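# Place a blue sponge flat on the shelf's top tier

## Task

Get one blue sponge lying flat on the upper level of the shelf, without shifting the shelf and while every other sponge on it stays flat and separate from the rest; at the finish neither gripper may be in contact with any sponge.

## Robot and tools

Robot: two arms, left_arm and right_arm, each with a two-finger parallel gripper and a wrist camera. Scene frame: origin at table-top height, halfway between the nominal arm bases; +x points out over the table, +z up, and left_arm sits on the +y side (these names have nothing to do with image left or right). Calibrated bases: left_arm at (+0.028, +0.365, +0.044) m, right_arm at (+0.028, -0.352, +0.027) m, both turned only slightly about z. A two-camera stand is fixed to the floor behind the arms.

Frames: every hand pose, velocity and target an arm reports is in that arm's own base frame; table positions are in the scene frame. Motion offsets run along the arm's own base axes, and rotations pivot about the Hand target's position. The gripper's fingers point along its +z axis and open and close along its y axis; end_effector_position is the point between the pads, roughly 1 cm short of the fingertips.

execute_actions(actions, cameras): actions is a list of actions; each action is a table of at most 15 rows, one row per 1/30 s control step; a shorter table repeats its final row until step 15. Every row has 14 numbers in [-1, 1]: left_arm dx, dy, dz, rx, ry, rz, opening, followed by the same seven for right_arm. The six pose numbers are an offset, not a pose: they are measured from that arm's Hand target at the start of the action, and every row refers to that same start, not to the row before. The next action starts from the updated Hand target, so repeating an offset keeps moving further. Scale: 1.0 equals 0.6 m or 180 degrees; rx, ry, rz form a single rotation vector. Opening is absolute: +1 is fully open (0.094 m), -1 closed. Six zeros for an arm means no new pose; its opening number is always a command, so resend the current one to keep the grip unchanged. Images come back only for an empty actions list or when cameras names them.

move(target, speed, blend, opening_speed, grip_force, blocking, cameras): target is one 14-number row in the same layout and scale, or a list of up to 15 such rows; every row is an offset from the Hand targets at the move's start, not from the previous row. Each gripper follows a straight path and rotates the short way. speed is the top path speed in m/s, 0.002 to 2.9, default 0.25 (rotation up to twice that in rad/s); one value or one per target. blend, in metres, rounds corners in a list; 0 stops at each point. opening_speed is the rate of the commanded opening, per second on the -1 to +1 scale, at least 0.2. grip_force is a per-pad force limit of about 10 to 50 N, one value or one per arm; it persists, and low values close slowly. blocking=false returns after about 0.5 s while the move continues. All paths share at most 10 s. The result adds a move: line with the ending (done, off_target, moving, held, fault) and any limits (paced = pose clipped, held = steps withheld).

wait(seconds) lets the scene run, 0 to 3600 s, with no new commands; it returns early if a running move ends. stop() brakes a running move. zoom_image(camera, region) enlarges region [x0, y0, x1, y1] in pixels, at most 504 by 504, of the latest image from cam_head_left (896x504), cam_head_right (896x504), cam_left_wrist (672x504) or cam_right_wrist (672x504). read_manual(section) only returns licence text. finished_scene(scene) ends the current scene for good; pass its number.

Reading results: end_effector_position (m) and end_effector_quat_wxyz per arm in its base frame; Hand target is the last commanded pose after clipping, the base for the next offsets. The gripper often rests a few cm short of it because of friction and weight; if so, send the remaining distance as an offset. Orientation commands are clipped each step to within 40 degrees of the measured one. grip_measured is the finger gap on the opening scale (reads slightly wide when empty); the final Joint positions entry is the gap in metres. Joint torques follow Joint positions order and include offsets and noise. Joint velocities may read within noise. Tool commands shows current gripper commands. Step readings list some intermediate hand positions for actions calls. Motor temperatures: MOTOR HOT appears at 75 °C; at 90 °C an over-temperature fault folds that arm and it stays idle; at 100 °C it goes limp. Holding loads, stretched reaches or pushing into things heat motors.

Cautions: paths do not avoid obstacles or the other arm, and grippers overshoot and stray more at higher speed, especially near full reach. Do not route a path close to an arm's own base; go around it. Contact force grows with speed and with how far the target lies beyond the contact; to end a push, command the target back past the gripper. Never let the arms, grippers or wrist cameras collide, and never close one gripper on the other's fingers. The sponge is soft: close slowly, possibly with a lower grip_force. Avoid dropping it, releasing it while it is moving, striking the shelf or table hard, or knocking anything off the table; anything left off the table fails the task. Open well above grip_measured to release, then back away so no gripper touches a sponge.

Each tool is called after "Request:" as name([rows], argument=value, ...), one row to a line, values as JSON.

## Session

Request:
execute_actions(actions=[])

Scene clock: 0.00 s.
left_arm: end_effector_position=(+0.4057, +0.0231, +0.1009) grip_measured=+1.000 end_effector_quat_wxyz=(+0.592, -0.061, +0.803, -0.008) | right_arm: end_effector_position=(+0.4055, -0.0341, +0.1183) grip_measured=+1.000 end_effector_quat_wxyz=(+0.609, +0.027, +0.786, -0.103)
Joint positions: left_arm=[0.048 1.581 0.38 0.898 -0.014 -0.094 0.094] | right_arm=[0 1.563 0.378 0.94 0.196 -0.084 0.094]
Joint velocities: within noise
Joint torques (N m): no reading
Motor temperatures (°C): left_arm=[26 27 29 25 24 27 28] | right_arm=[28 29 27 27 27 28 28]
Heat: left arm: 29 °C; right arm: 29 °C.
Hand target: left_arm +0.4110, +0.0242, +0.1167; +0.610, -0.060, +0.790, -0.005 | right_arm +0.4100, -0.0355, +0.1347; +0.627, +0.030, +0.771, -0.107
Tool commands: left_gripper/opening=+1.0 right_gripper/opening=+1.0

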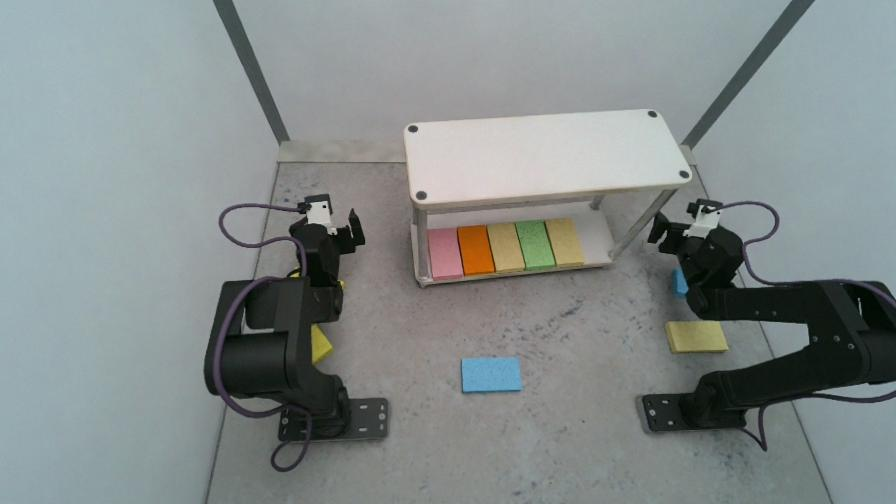

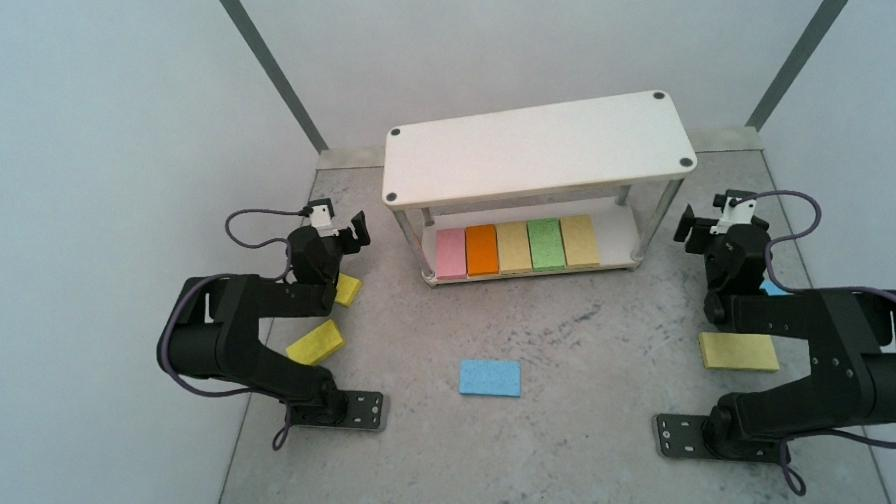

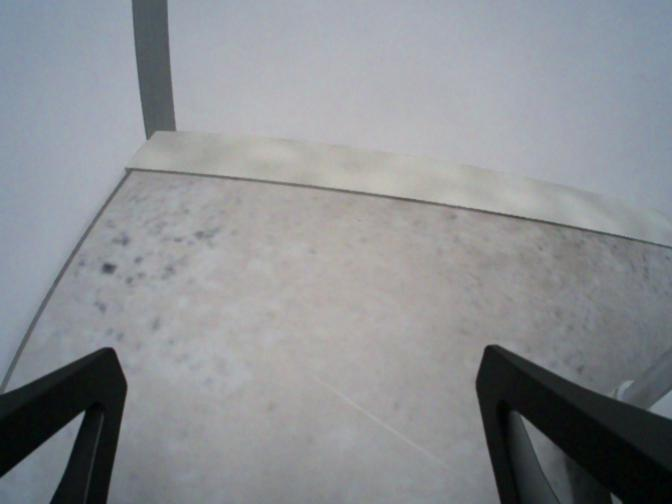

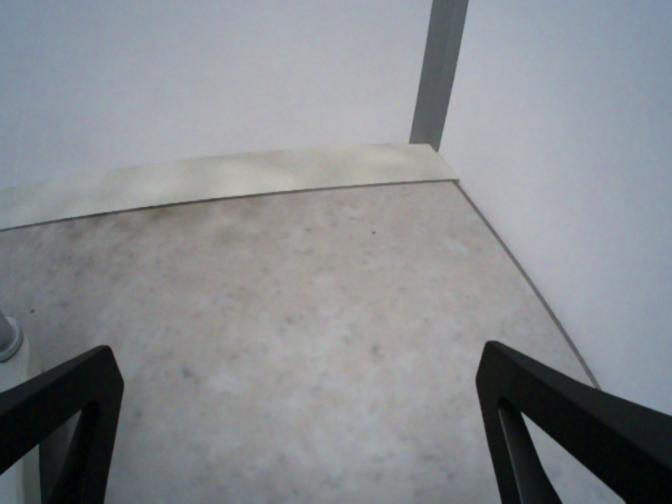

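Request:
move([
  [0,0,0,0,0,0,1,-0.18,0.096,0.197,-0.0375,0.062,0.127,1],
  [0,0,0,0,0,0,1,-0.283,0.426,0.209,-0.09,0.149,0.305,1],
  [0,0,0,0,0,0,1,-0.543,0.626,0.087,-0.15,0.2479,0.5082,1],
], blend=0.05, speed=0.5, cameras=["cam_head_left","cam_right_wrist"])

Scene clock: 5.53 s.
left_arm: end_effector_position=(+0.4057, +0.0231, +0.1009) grip_measured=+1.000 end_effector_quat_wxyz=(+0.592, -0.061, +0.803, -0.008) | right_arm: end_effector_position=(+0.0863, +0.3360, +0.1706) grip_measured=+1.000 end_effector_quat_wxyz=(-0.196, +0.678, -0.683, -0.188)
Joint positions: left_arm=[0.048 1.581 0.38 0.898 -0.014 -0.094 0.094] | right_arm=[1.232 1.374 1.163 -0.831 -0.163 -0.288 0.094]
Joint torques (N m): left_arm=[0.05 -4.89 5.16 1.88 0 -0.01] | right_arm=[0.29 -4.79 9.16 0.95 -0.29 0.05]
Heat: left arm: 30 °C; right arm: 29 °C.
Hand target: left_arm +0.4110, +0.0242, +0.1167; +0.610, -0.060, +0.790, -0.005 | right_arm +0.0842, +0.3401, +0.1869; -0.200, +0.678, -0.678, -0.201
Off the commanded pose: left_arm 0.017 m, 3 deg | right_arm 0.017 m, 2 deg.
move: off_target (right_arm); limits=paced

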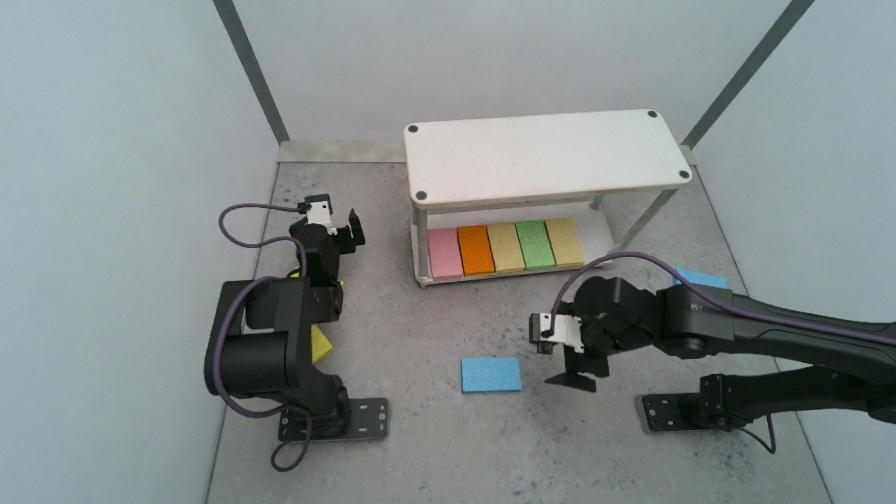

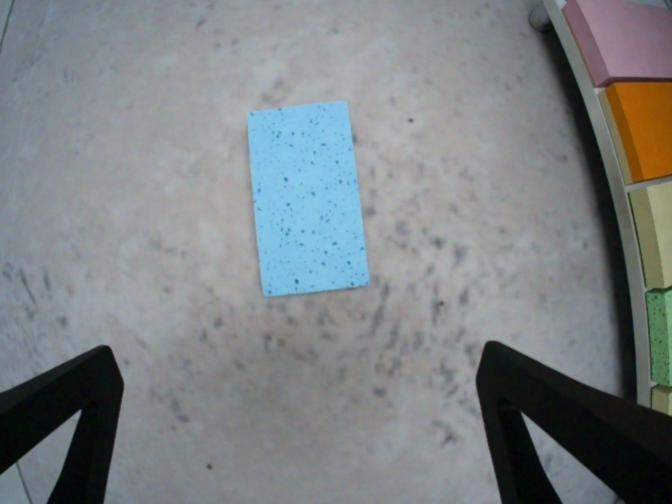

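Request:
move([
  [0,0,0,0,0,0,1,-0.002,0.09,-0.2,0,0,0.0306,1],
  [0,0,0,0,0,0,1,-0.004,0.14,-0.303,0,0,0.0306,1],
  [0,0,0,0,0,0,1,-0.004,0.14,-0.303,0,0,0.0306,0.1],
  [0,0,0,0,0,0,1,0.027,0.033,0.055,0,0,0.0306,0.1],
  [0,0,0,0,0,0,1,0.26,-0.117,0.355,0.006,-0.003,-0.18,0.1],
  [0,0,0,0,0,0,1,0.557,-0.198,0.342,0.0102,-0.0061,-0.322,0.1],
], blend=[0.03,0,0,0.05,0.05,0], speed=[0.35,0.12,0.1,0.35,0.35,0.3], cameras=["cam_head_left","cam_head_right","cam_right_wrist"])

Scene clock: 13.17 s.
left_arm: end_effector_position=(+0.4057, +0.0231, +0.1009) grip_measured=+1.000 end_effector_quat_wxyz=(+0.592, -0.061, +0.803, -0.008) | right_arm: end_effector_position=(+0.4195, +0.2183, +0.3760) grip_measured=+0.298 end_effector_quat_wxyz=(+0.368, -0.250, +0.890, +0.101)
Joint positions: left_arm=[0.048 1.581 0.38 0.898 -0.014 -0.094 0.094] | right_arm=[0.454 2.101 2.828 -1.517 -0.061 -0.069 0.061]
Joint torques (N m): left_arm=[0.1 -4.83 5.14 1.87 -0.01 -0.03] | right_arm=[-0.01 -8.54 6.35 1.79 0.01 0.07]
Heat: left arm: 30 °C; right arm: 30 °C.
Hand target: left_arm +0.4110, +0.0242, +0.1167; +0.610, -0.060, +0.790, -0.005 | right_arm +0.4184, +0.2213, +0.3921; +0.289, -0.264, +0.917, +0.083
Off the commanded pose: left_arm 0.017 m, 3 deg | right_arm 0.016 m, 10 deg.
elbow stopped short (right arm): the move would have taken joint 3 (elbow) straighter than the controller allows.
move: off_target (right_arm); target 3's new opening was sent with right_arm's hand 0.013 m and 3 deg from that target

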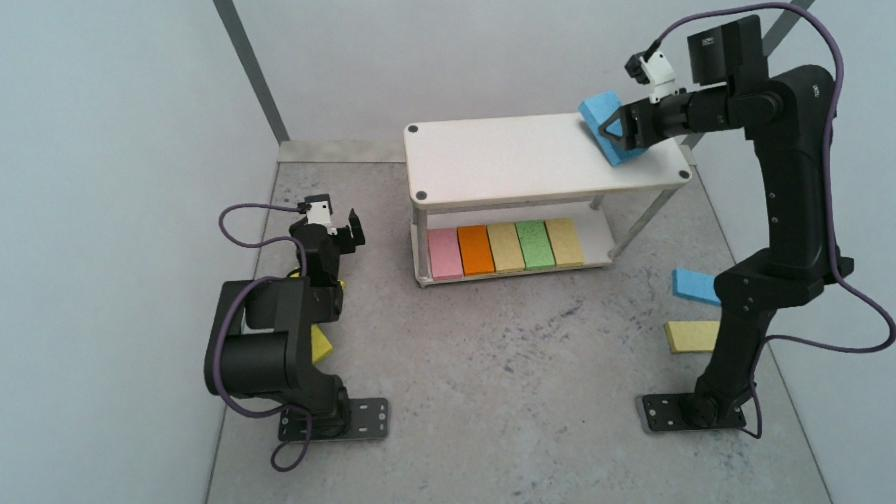

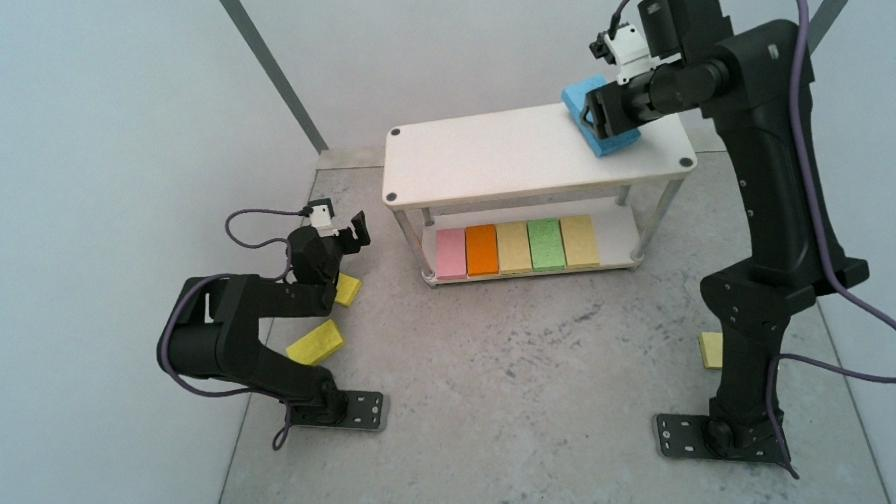

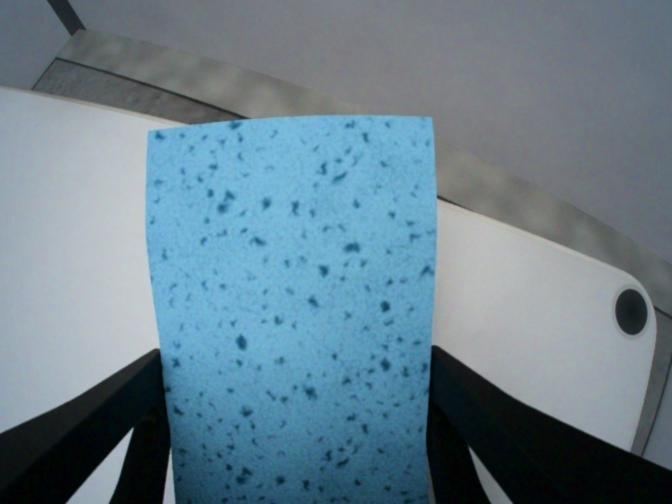

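Request:
move([
  [0,0,0,0,0,0,1,0,0,-0.06,-0.0118,0.0188,0,0.1],
  [0,0,0,0,0,0,1,0,0,-0.06,-0.0118,0.0188,0,0.7],
  [0,0,0,0,0,0,1,-0.105,-0.065,0.1,-0.0118,0.0188,0,0.7],
], speed=[0.1,0.1,0.25], cameras=["cam_head_left","cam_head_right","cam_right_wrist"])

Scene clock: 18.07 s.
left_arm: end_effector_position=(+0.4057, +0.0231, +0.1009) grip_measured=+1.000 end_effector_quat_wxyz=(+0.592, -0.061, +0.803, -0.008) | right_arm: end_effector_position=(+0.3622, +0.1881, +0.4551) grip_measured=+0.697 end_effector_quat_wxyz=(+0.446, -0.241, +0.855, +0.111)
Joint positions: left_arm=[0.048 1.581 0.38 0.898 -0.014 -0.094 0.094] | right_arm=[0.453 1.879 2.785 -1.523 -0.054 -0.069 0.08]
Joint torques (N m): left_arm=[0.05 -4.9 5.19 1.87 -0.01 -0.02] | right_arm=[-0.57 -7.09 2.3 1.53 -0.14 -0.03]
Heat: left arm: 31 °C; right arm: 31 °C.
Hand target: left_arm +0.4110, +0.0242, +0.1167; +0.610, -0.060, +0.790, -0.005 | right_arm +0.3554, +0.1823, +0.4521; +0.257, -0.266, +0.926, +0.074
Off the commanded pose: left_arm 0.017 m, 3 deg | right_arm 0.009 m, 24 deg.
elbow stopped short (right arm): the move would have taken joint 3 (elbow) straighter than the controller allows.
joint sent to its limit (right arm) — joint 4 (wrist pitch), lower limit. The joint targets are off in position and orientation.
move: off_target (right_arm); target 2's new opening was sent with right_arm's hand 0.015 m and 13 deg from that target

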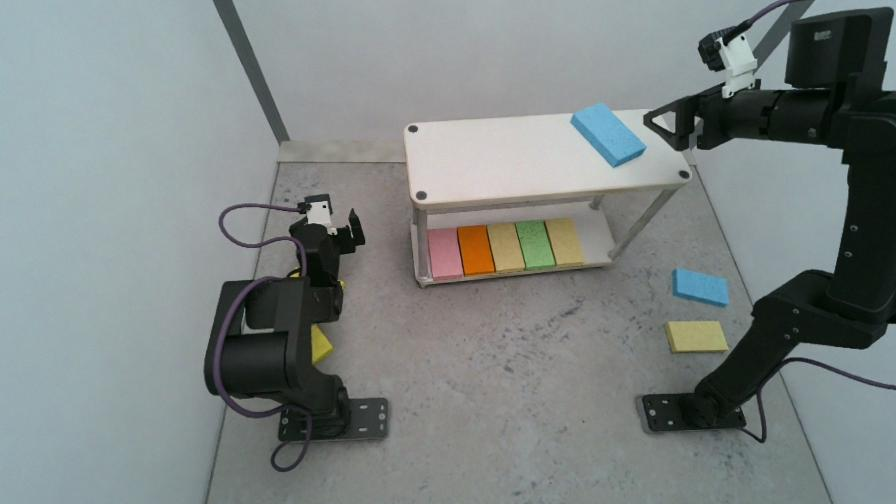

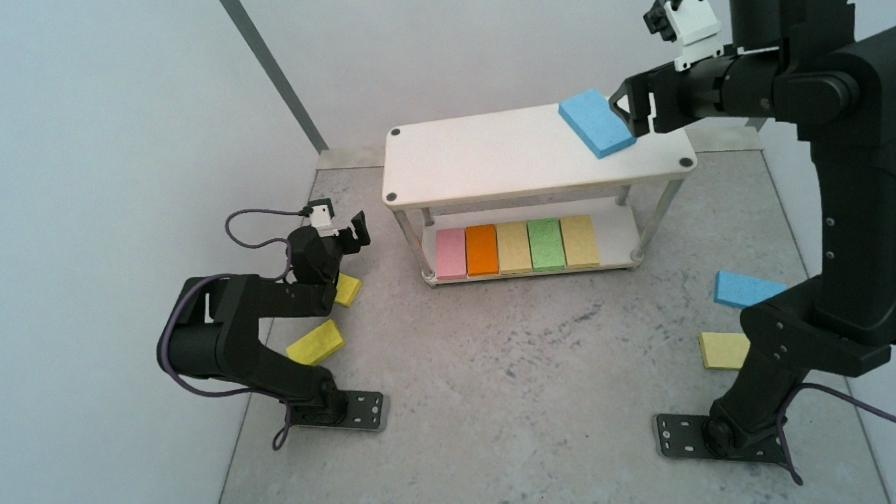

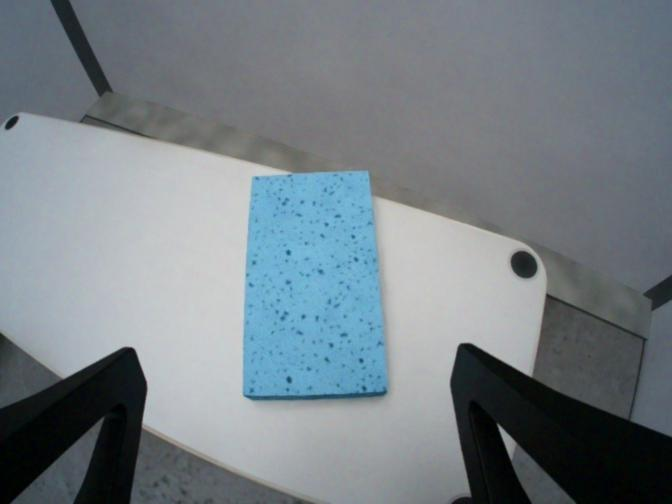

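Request:
zoom_image(camera="cam_head_left", region=[540, 80, 700, 200])

Request:
zoom_image(camera="cam_right_wrist", region=[220, 140, 420, 420])

Scaled by 3.150 from the camera's image (finer frame: 1280x720).

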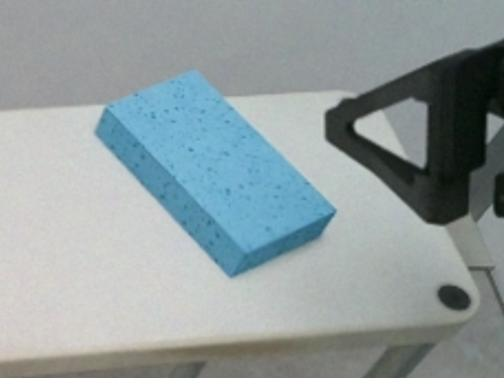

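Scaled by 1.800 from the camera's image (finer frame: 960x720).

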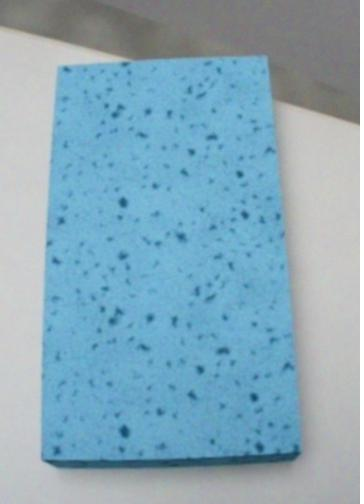

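Request:
finished_scene(scene=2)

The scene is finished: the task was done.


## Next scene

The same job, from a new start.

Request:
execute_actions(actions=[])

Scene clock: 0.00 s.
left_arm: end_effector_position=(+0.4082, +0.0455, +0.1046) grip_measured=+1.000 end_effector_quat_wxyz=(+0.570, -0.097, +0.805, +0.132) | right_arm: end_effector_position=(+0.4048, -0.0244, +0.1132) grip_measured=+1.000 end_effector_quat_wxyz=(+0.603, +0.037, +0.793, -0.077)
Joint positions: left_arm=[-0.056 1.587 0.449 0.792 -0.382 -0.026 0.094] | right_arm=[0.02 1.559 0.378 0.914 0.187 -0.031 0.094]
Joint velocities: within noise
Joint torques (N m): no reading
Motor temperatures (°C): left_arm=[26 27 28 25 24 27 28] | right_arm=[27 29 26 27 27 28 28]
Heat: left arm: 28 °C; right arm: 29 °C.
Hand target: left_arm +0.4138, +0.0462, +0.1220; +0.591, -0.106, +0.789, +0.129 | right_arm +0.4095, -0.0258, +0.1301; +0.623, +0.039, +0.777, -0.081
Tool commands: left_gripper/opening=+1.0 right_gripper/opening=+1.0

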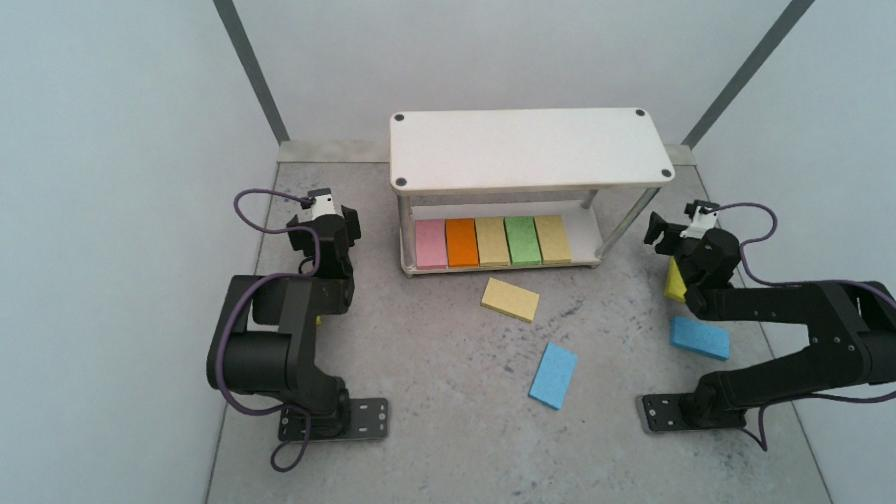

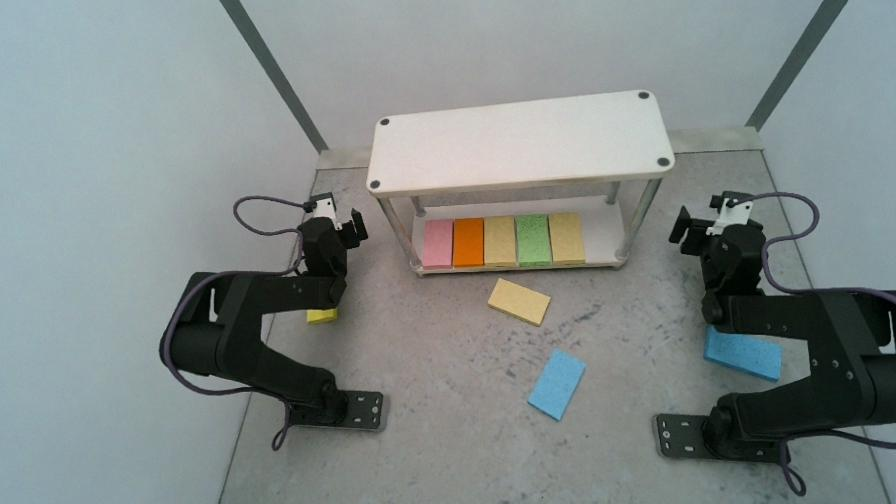

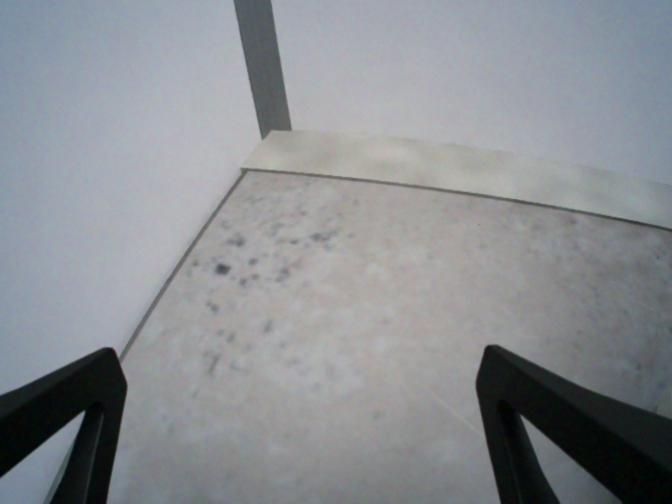

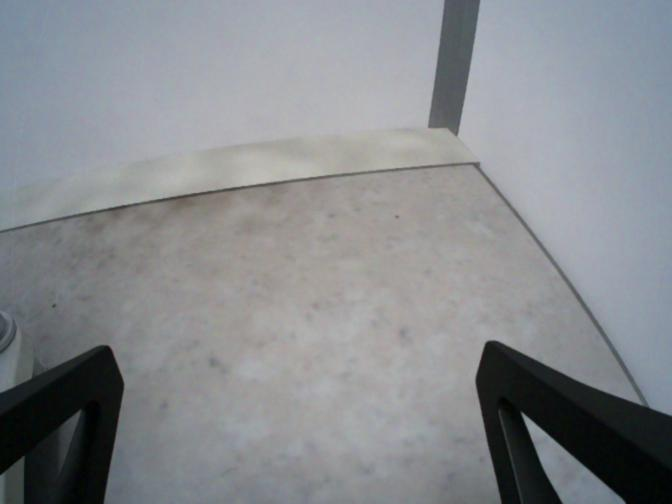

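Request:
move([
  [-0.19,-0.16,0.213,-0.002,0.059,-0.058,1,0,0,0,0,0,0,1],
  [-0.29,-0.527,0.23,-0.004,0.142,-0.14,1,0,0,0,0,0,0,1],
  [-0.637,-0.757,0.097,-0.0073,0.2367,-0.2335,1,0,0,0,0,0,0,1],
], blend=0.05, speed=0.5, cameras=["cam_head_left","cam_left_wrist"])

Scene clock: 7.30 s.
left_arm: end_effector_position=(+0.0272, -0.4016, +0.1677) grip_measured=+1.000 end_effector_quat_wxyz=(+0.274, +0.241, +0.930, -0.053) | right_arm: end_effector_position=(+0.4048, -0.0244, +0.1132) grip_measured=+1.000 end_effector_quat_wxyz=(+0.603, +0.037, +0.793, -0.077)
Joint positions: left_arm=[-1.739 1.885 1.722 -1.236 -0.541 -1.184 0.094] | right_arm=[0.02 1.559 0.378 0.914 0.187 -0.031 0.094]
Joint torques (N m): left_arm=[0.57 -6.26 8.87 0.31 -0.27 -0.11] | right_arm=[-0.09 -5.96 5.18 2.22 -0.01 -0.01]
Heat: left arm: 29 °C; right arm: 29 °C.
Hand target: left_arm +0.0316, -0.4080, +0.1802; +0.276, +0.224, +0.932, -0.066 | right_arm +0.4095, -0.0258, +0.1301; +0.623, +0.039, +0.777, -0.081
Off the commanded pose: left_arm 0.015 m, 2 deg | right_arm 0.018 m, 3 deg.
move: off_target (left_arm)

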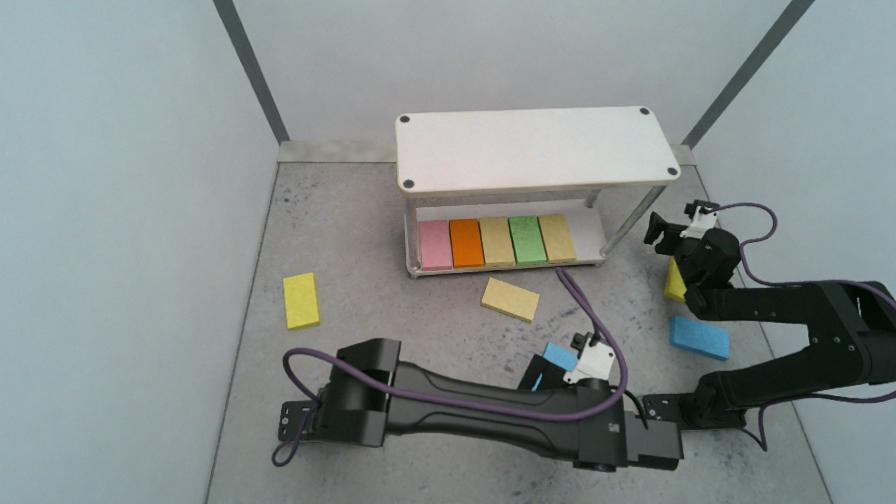

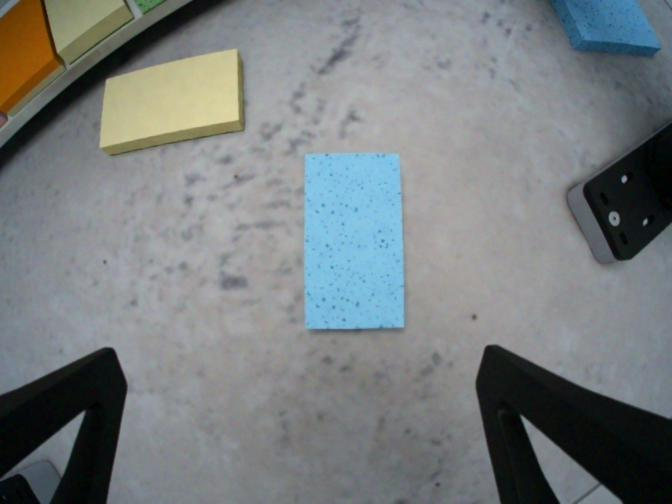

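Request:
move([
  [0.05,-0.055,-0.22,0,0,0,1,0,0,0,0,0,0,1],
  [0.076,-0.083,-0.323,0,0,0,1,0,0.1,0,0,0,0,1],
  [0.076,-0.083,-0.323,0,0,0,0.1,0,0.1,0,0,0,0,1],
  [0.063,-0.02,0.033,0,0,0,0.1,0,0.1,0,0,0,0,1],
  [0.347,0.18,0.367,-0.006,-0.009,-0.03,0.1,0,0.1,0,0,0,0,1],
  [0.626,0.275,0.337,-0.0122,-0.0188,-0.061,0.1,0,0.1,0,0,0,0,1],
], blend=[0.03,0,0,0.05,0.05,0], speed=[0.35,0.12,0.1,0.35,0.35,0.3], cameras=["cam_head_left","cam_head_right","cam_left_wrist","cam_right_wrist"])

Scene clock: 15.87 s.
left_arm: end_effector_position=(+0.4133, -0.2420, +0.3770) grip_measured=+0.103 end_effector_quat_wxyz=(+0.373, +0.294, +0.873, -0.110) | right_arm: end_effector_position=(+0.3998, +0.0297, +0.1153) grip_measured=+1.000 end_effector_quat_wxyz=(+0.609, +0.033, +0.788, -0.083)
Joint positions: left_arm=[-0.502 2.107 2.825 -1.492 0.079 0.113 0.052] | right_arm=[0.255 1.57 0.385 0.914 0.417 0.018 0.094]
Joint torques (N m): left_arm=[0.39 -6.52 6.64 1.07 0.18 0.03] | right_arm=[0.43 -4.81 7.25 1.89 0.15 0.07]
Heat: left arm: 30 °C; right arm: 30 °C.
Hand target: left_arm +0.4072, -0.2430, +0.3824; +0.300, +0.309, +0.897, -0.103 | right_arm +0.4095, +0.0342, +0.1301; +0.623, +0.039, +0.777, -0.081
Off the commanded pose: left_arm 0.008 m, 9 deg | right_arm 0.018 m, 2 deg.
elbow stopped short (left arm): the move would have taken joint 3 (elbow) straighter than the controller allows.
move: off_target (left_arm, right_arm)

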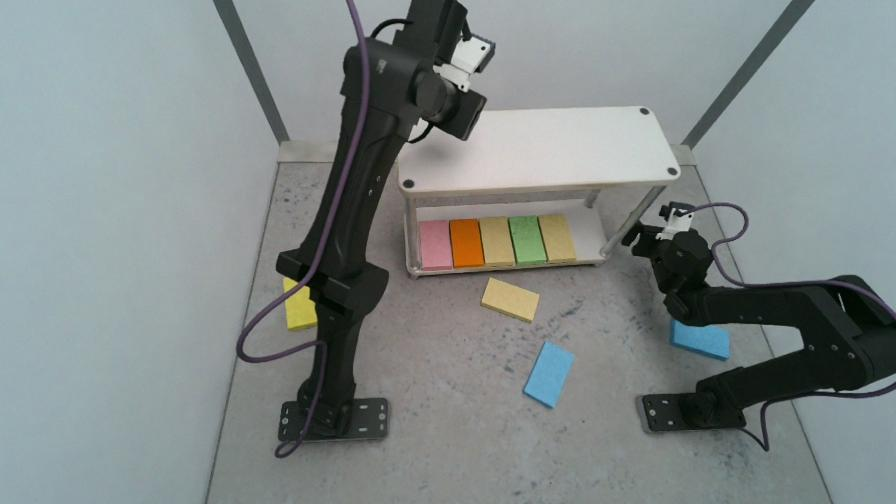

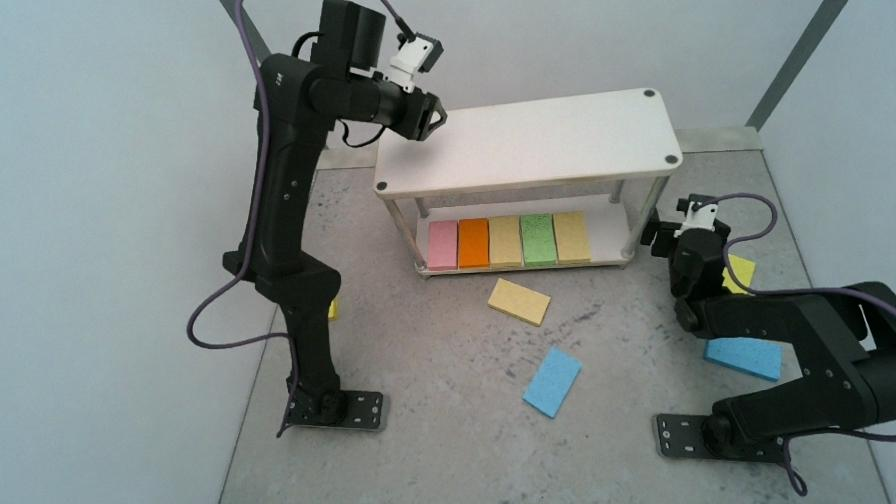

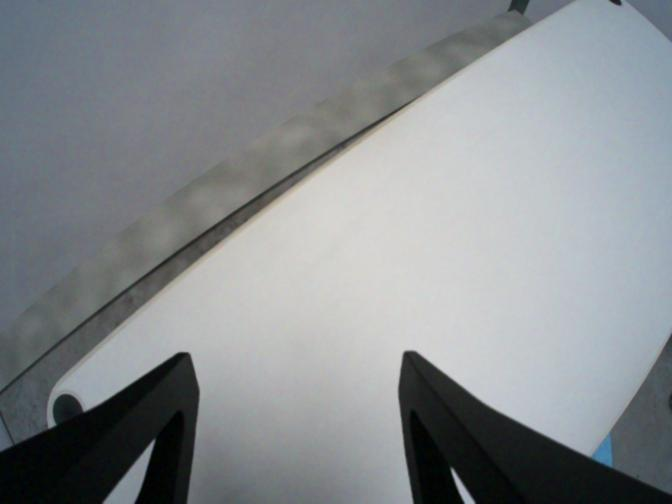

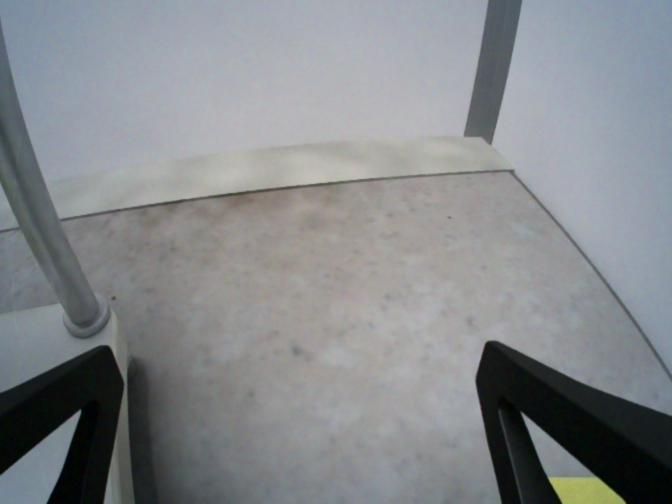

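Request:
move([
  [-0.278,-0.095,0.03,0.006,0.009,0.03,1,0,0.02,0,0,0,0,1],
  [-0.595,-0.295,-0.353,0.0122,0.0188,0.061,1,0,0.042,0,0,0,0,1],
], blend=[0.06,0], speed=0.4, cameras=["cam_head_left","cam_left_wrist"])

Request:
zoom_image(camera="cam_head_left", region=[580, 90, 720, 290])

Scene clock: 19.17 s.
left_arm: end_effector_position=(+0.0444, -0.4170, +0.1717) grip_measured=+0.997 end_effector_quat_wxyz=(+0.256, +0.234, +0.936, -0.062) | right_arm: end_effector_position=(+0.3924, +0.0254, +0.1163) grip_measured=+1.000 end_effector_quat_wxyz=(+0.609, +0.075, +0.780, -0.122)
Joint positions: left_arm=[-1.671 1.922 1.797 -1.23 -0.491 -1.126 0.094] | right_arm=[0.324 1.584 0.39 0.914 0.6 0.058 0.094]
Joint torques (N m): left_arm=[-0.5 -7.04 3.37 0.86 -0.65 -0.11] | right_arm=[3.32 -4.71 8.61 1.61 -0.58 -0.05]
Heat: left arm: 30 °C; right arm: 31 °C.
Hand target: left_arm +0.0502, -0.4200, +0.1706; +0.276, +0.224, +0.932, -0.066 | right_arm +0.4095, +0.0594, +0.1301; +0.623, +0.039, +0.777, -0.081
Off the commanded pose: left_arm 0.007 m, 3 deg | right_arm 0.040 m, 6 deg.
move: off_target (left_arm, right_arm)

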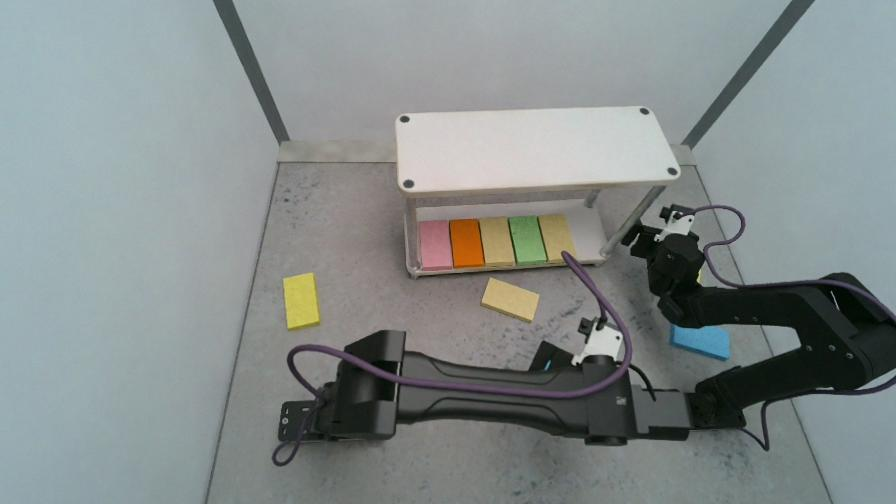

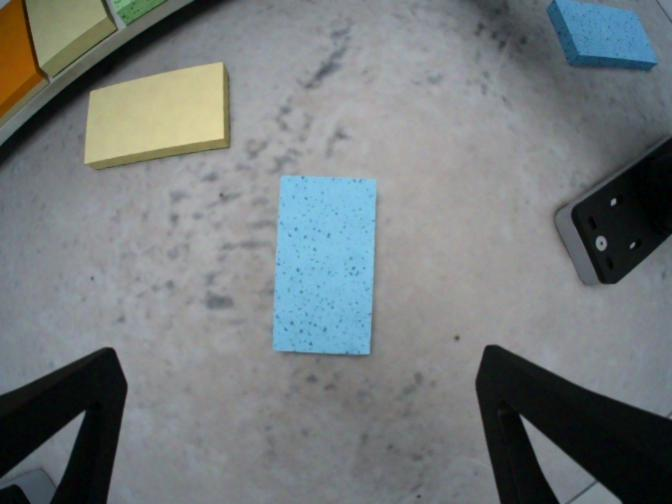

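Scaled by 2.520 from the camera's image (finer frame: 1280x720).

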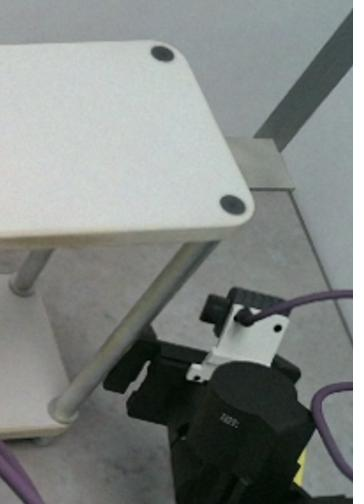

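Request:
move([
  [0.03,-0.03,-0.22,0,0,-0.011,1,0,0.02,0,0,0,0,1],
  [0.045,-0.045,-0.317,0,0,-0.011,1,0,0.033,0,0,0,0,1],
], blend=[0.03,0], speed=[0.3,0.12], cameras=["cam_head_left","cam_left_wrist"])

Scene clock: 22.00 s.
left_arm: end_effector_position=(+0.0696, -0.4456, -0.0159) grip_measured=+0.997 end_effector_quat_wxyz=(+0.267, +0.249, +0.928, -0.067) | right_arm: end_effector_position=(+0.3951, +0.0458, +0.1175) grip_measured=+1.000 end_effector_quat_wxyz=(+0.611, +0.073, +0.779, -0.121)
Joint positions: left_arm=[-1.608 2.159 1.361 -0.498 -0.492 -1.014 0.094] | right_arm=[0.396 1.612 0.427 0.896 0.664 0.078 0.094]
Joint torques (N m): left_arm=[0.55 -7.64 3.47 0.99 -0.33 0.04] | right_arm=[3.18 -5.05 8.42 1.6 -0.53 -0.03]
Heat: left arm: 30 °C; right arm: 31 °C.
Hand target: left_arm +0.0772, -0.4470, -0.0196; +0.275, +0.241, +0.928, -0.071 | right_arm +0.4095, +0.0792, +0.1301; +0.623, +0.039, +0.777, -0.081
Off the commanded pose: left_arm 0.009 m, 1 deg | right_arm 0.039 m, 6 deg.
move: off_target (right_arm); blend cut to 0.0298 m at target 1

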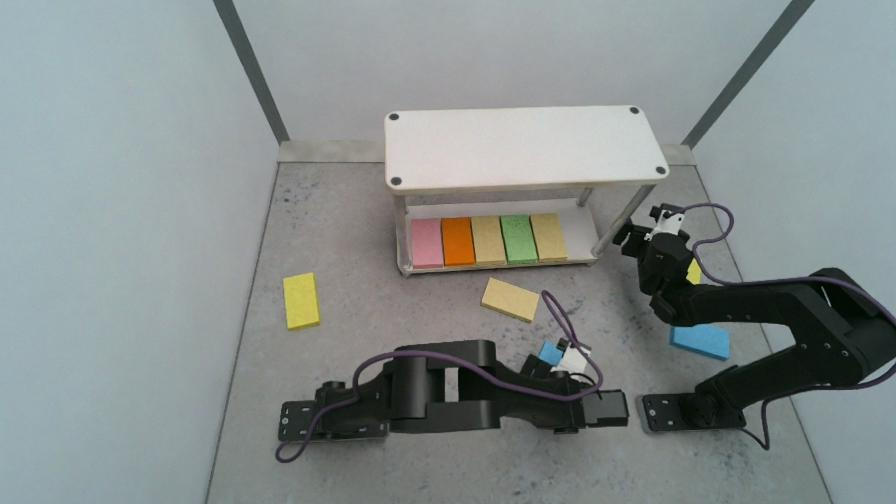

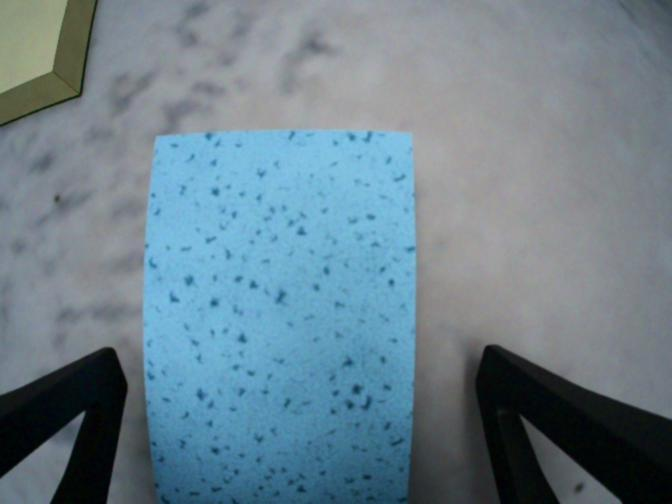

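Request:
move(target=[0.006,0,-0.02,0,0,0,1,0,-0.165,0,0,0,0,1], speed=0.1, cameras=["cam_left_wrist"])

Scene clock: 24.37 s.
left_arm: end_effector_position=(+0.0736, -0.4460, -0.0271) grip_measured=+0.997 end_effector_quat_wxyz=(+0.269, +0.249, +0.928, -0.067) | right_arm: end_effector_position=(+0.4104, -0.0198, +0.1133) grip_measured=+1.000 end_effector_quat_wxyz=(+0.601, +0.042, +0.794, -0.080)
Joint positions: left_arm=[-1.599 2.182 1.346 -0.453 -0.492 -1.003 0.094] | right_arm=[0.046 1.576 0.405 0.896 0.222 -0.017 0.094]
Joint torques (N m): left_arm=[0.54 -7.54 3.3 0.98 -0.32 0.05] | right_arm=[-0.51 -7.25 3.33 2.41 -0.09 -0.08]
Heat: left arm: 30 °C; right arm: 31 °C.
Hand target: left_arm +0.0808, -0.4470, -0.0316; +0.275, +0.241, +0.928, -0.071 | right_arm +0.4095, -0.0198, +0.1301; +0.623, +0.039, +0.777, -0.081
Off the commanded pose: left_arm 0.009 m, 1 deg | right_arm 0.017 m, 3 deg.
move: off_target (right_arm)

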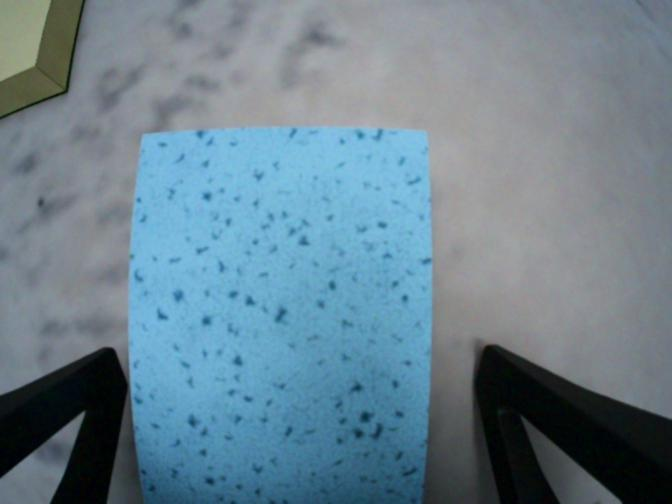

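Request:
move([
  [0,0,0,0,0,0,0.1,0,0,0,0,0,0,1],
  [-0.018,0.045,0.383,0,0,0,0.1,0,0,0,0,0,0,1],
  [0.265,0.245,0.719,-0.006,-0.009,-0.025,0.1,0,0,0,0,0,0,1],
  [0.543,0.34,0.694,-0.0122,-0.0188,-0.05,0.1,0,0,0,0,0,0,1],
], blend=[0,0.05,0.05,0], speed=[0.1,0.3,0.35,0.3], cameras=["cam_head_left","cam_left_wrist"])

Scene clock: 29.27 s.
left_arm: end_effector_position=(+0.4132, -0.2413, +0.3781) grip_measured=+0.312 end_effector_quat_wxyz=(+0.375, +0.293, +0.873, -0.109) | right_arm: end_effector_position=(+0.4105, -0.0195, +0.1133) grip_measured=+1.000 end_effector_quat_wxyz=(+0.601, +0.041, +0.794, -0.079)
Joint positions: left_arm=[-0.502 2.104 2.823 -1.49 0.075 0.113 0.062] | right_arm=[0.046 1.576 0.405 0.896 0.221 -0.017 0.094]
Joint torques (N m): left_arm=[0.31 -6.49 6.65 1.09 0.18 0.04] | right_arm=[-0.51 -7.24 3.33 2.41 -0.09 -0.08]
Motor temperatures (°C): left_arm=[26 29 30 26 25 27 28] | right_arm=[28 30 28 33 27 28 28]
Heat: left arm: 30 °C; right arm: 33 °C.
Hand target: left_arm +0.4066, -0.2430, +0.3848; +0.300, +0.309, +0.897, -0.103 | right_arm +0.4095, -0.0198, +0.1301; +0.623, +0.039, +0.777, -0.081
Off the commanded pose: left_arm 0.010 m, 9 deg | right_arm 0.017 m, 3 deg.
elbow stopped short (left arm): the move would have taken joint 3 (elbow) straighter than the controller allows.
move: off_target (left_arm)

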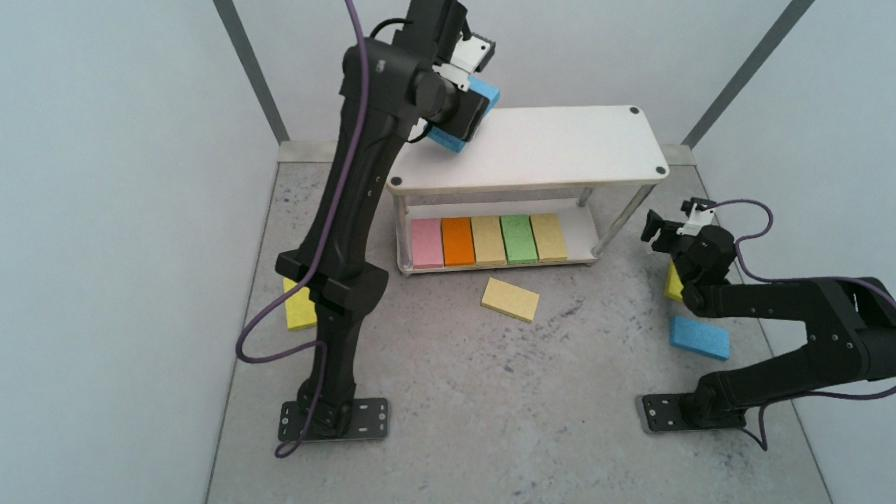

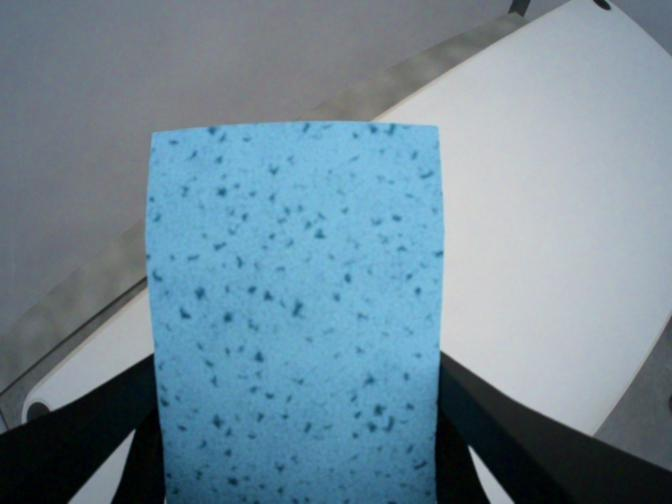

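Request:
move([
  [-0.025,0,-0.087,0.0135,0.0173,0,0.1,0,0,0,0,0,0,1],
  [-0.025,0,-0.087,0.0135,0.0173,0,0.7,0,0,0,0,0,0,1],
  [-0.135,0.085,0.075,0.0135,0.0173,0,0.7,0,0,0,0,0,0,1],
], speed=[0.1,0.1,0.25], cameras=["cam_head_left","cam_left_wrist"])

Request:
zoom_image(camera="cam_head_left", region=[370, 70, 570, 200])

Scene clock: 33.87 s.
left_arm: end_effector_position=(+0.3329, -0.1979, +0.4303) grip_measured=+0.697 end_effector_quat_wxyz=(+0.396, +0.295, +0.862, -0.113) | right_arm: end_effector_position=(+0.4105, -0.0195, +0.1133) grip_measured=+1.000 end_effector_quat_wxyz=(+0.601, +0.041, +0.794, -0.079)
Joint positions: left_arm=[-0.502 1.784 2.599 -1.541 0.079 0.122 0.08] | right_arm=[0.046 1.576 0.405 0.896 0.221 -0.017 0.094]
Joint torques (N m): left_arm=[0.53 -5.48 2.28 1.17 0.16 0.05] | right_arm=[-0.53 -7.23 3.33 2.41 -0.08 -0.07]
Heat: left arm: 30 °C; right arm: 34 °C.
Hand target: left_arm +0.3256, -0.1920, +0.4298; +0.269, +0.313, +0.906, -0.092 | right_arm +0.4095, -0.0198, +0.1301; +0.623, +0.039, +0.777, -0.081
Off the commanded pose: left_arm 0.009 m, 16 deg | right_arm 0.017 m, 3 deg.
joint sent to its limit (left arm) — joint 4 (wrist pitch), lower limit. The joint targets are off in position and orientation.
move: off_target (left_arm); target 2's new opening was sent with left_arm's hand 0.011 m and 4 deg from that target

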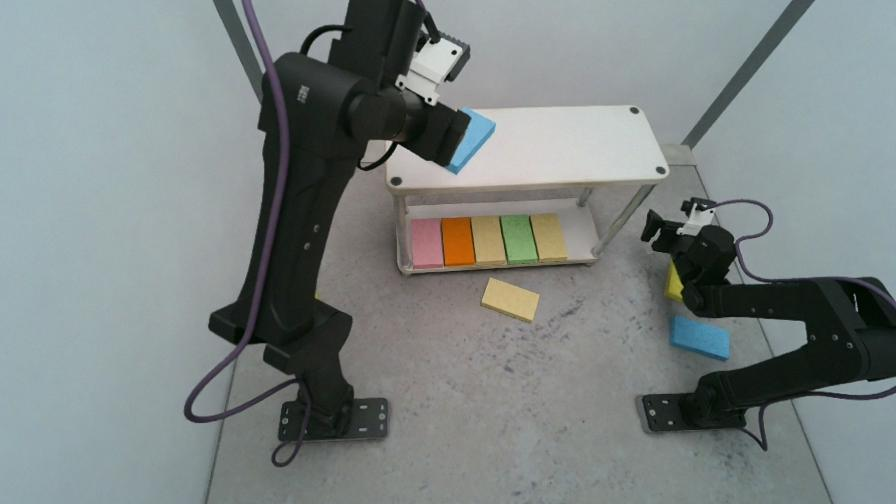

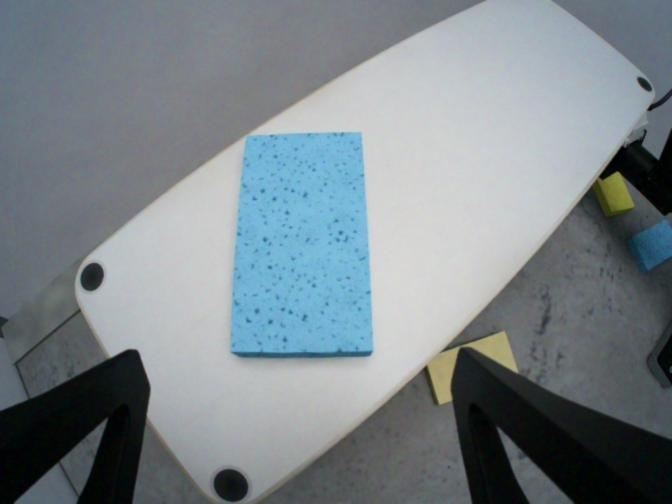

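Scaled by 2.520 from the camera's image (finer frame: 1280x720).

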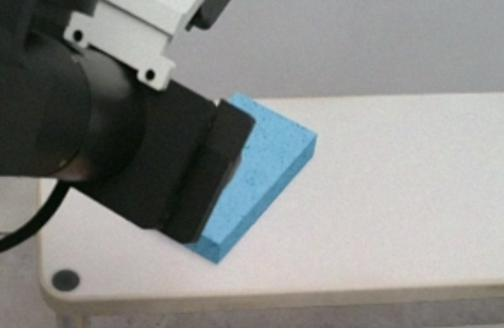

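Request:
finished_scene(scene=3)

The scene is finished: the task was done.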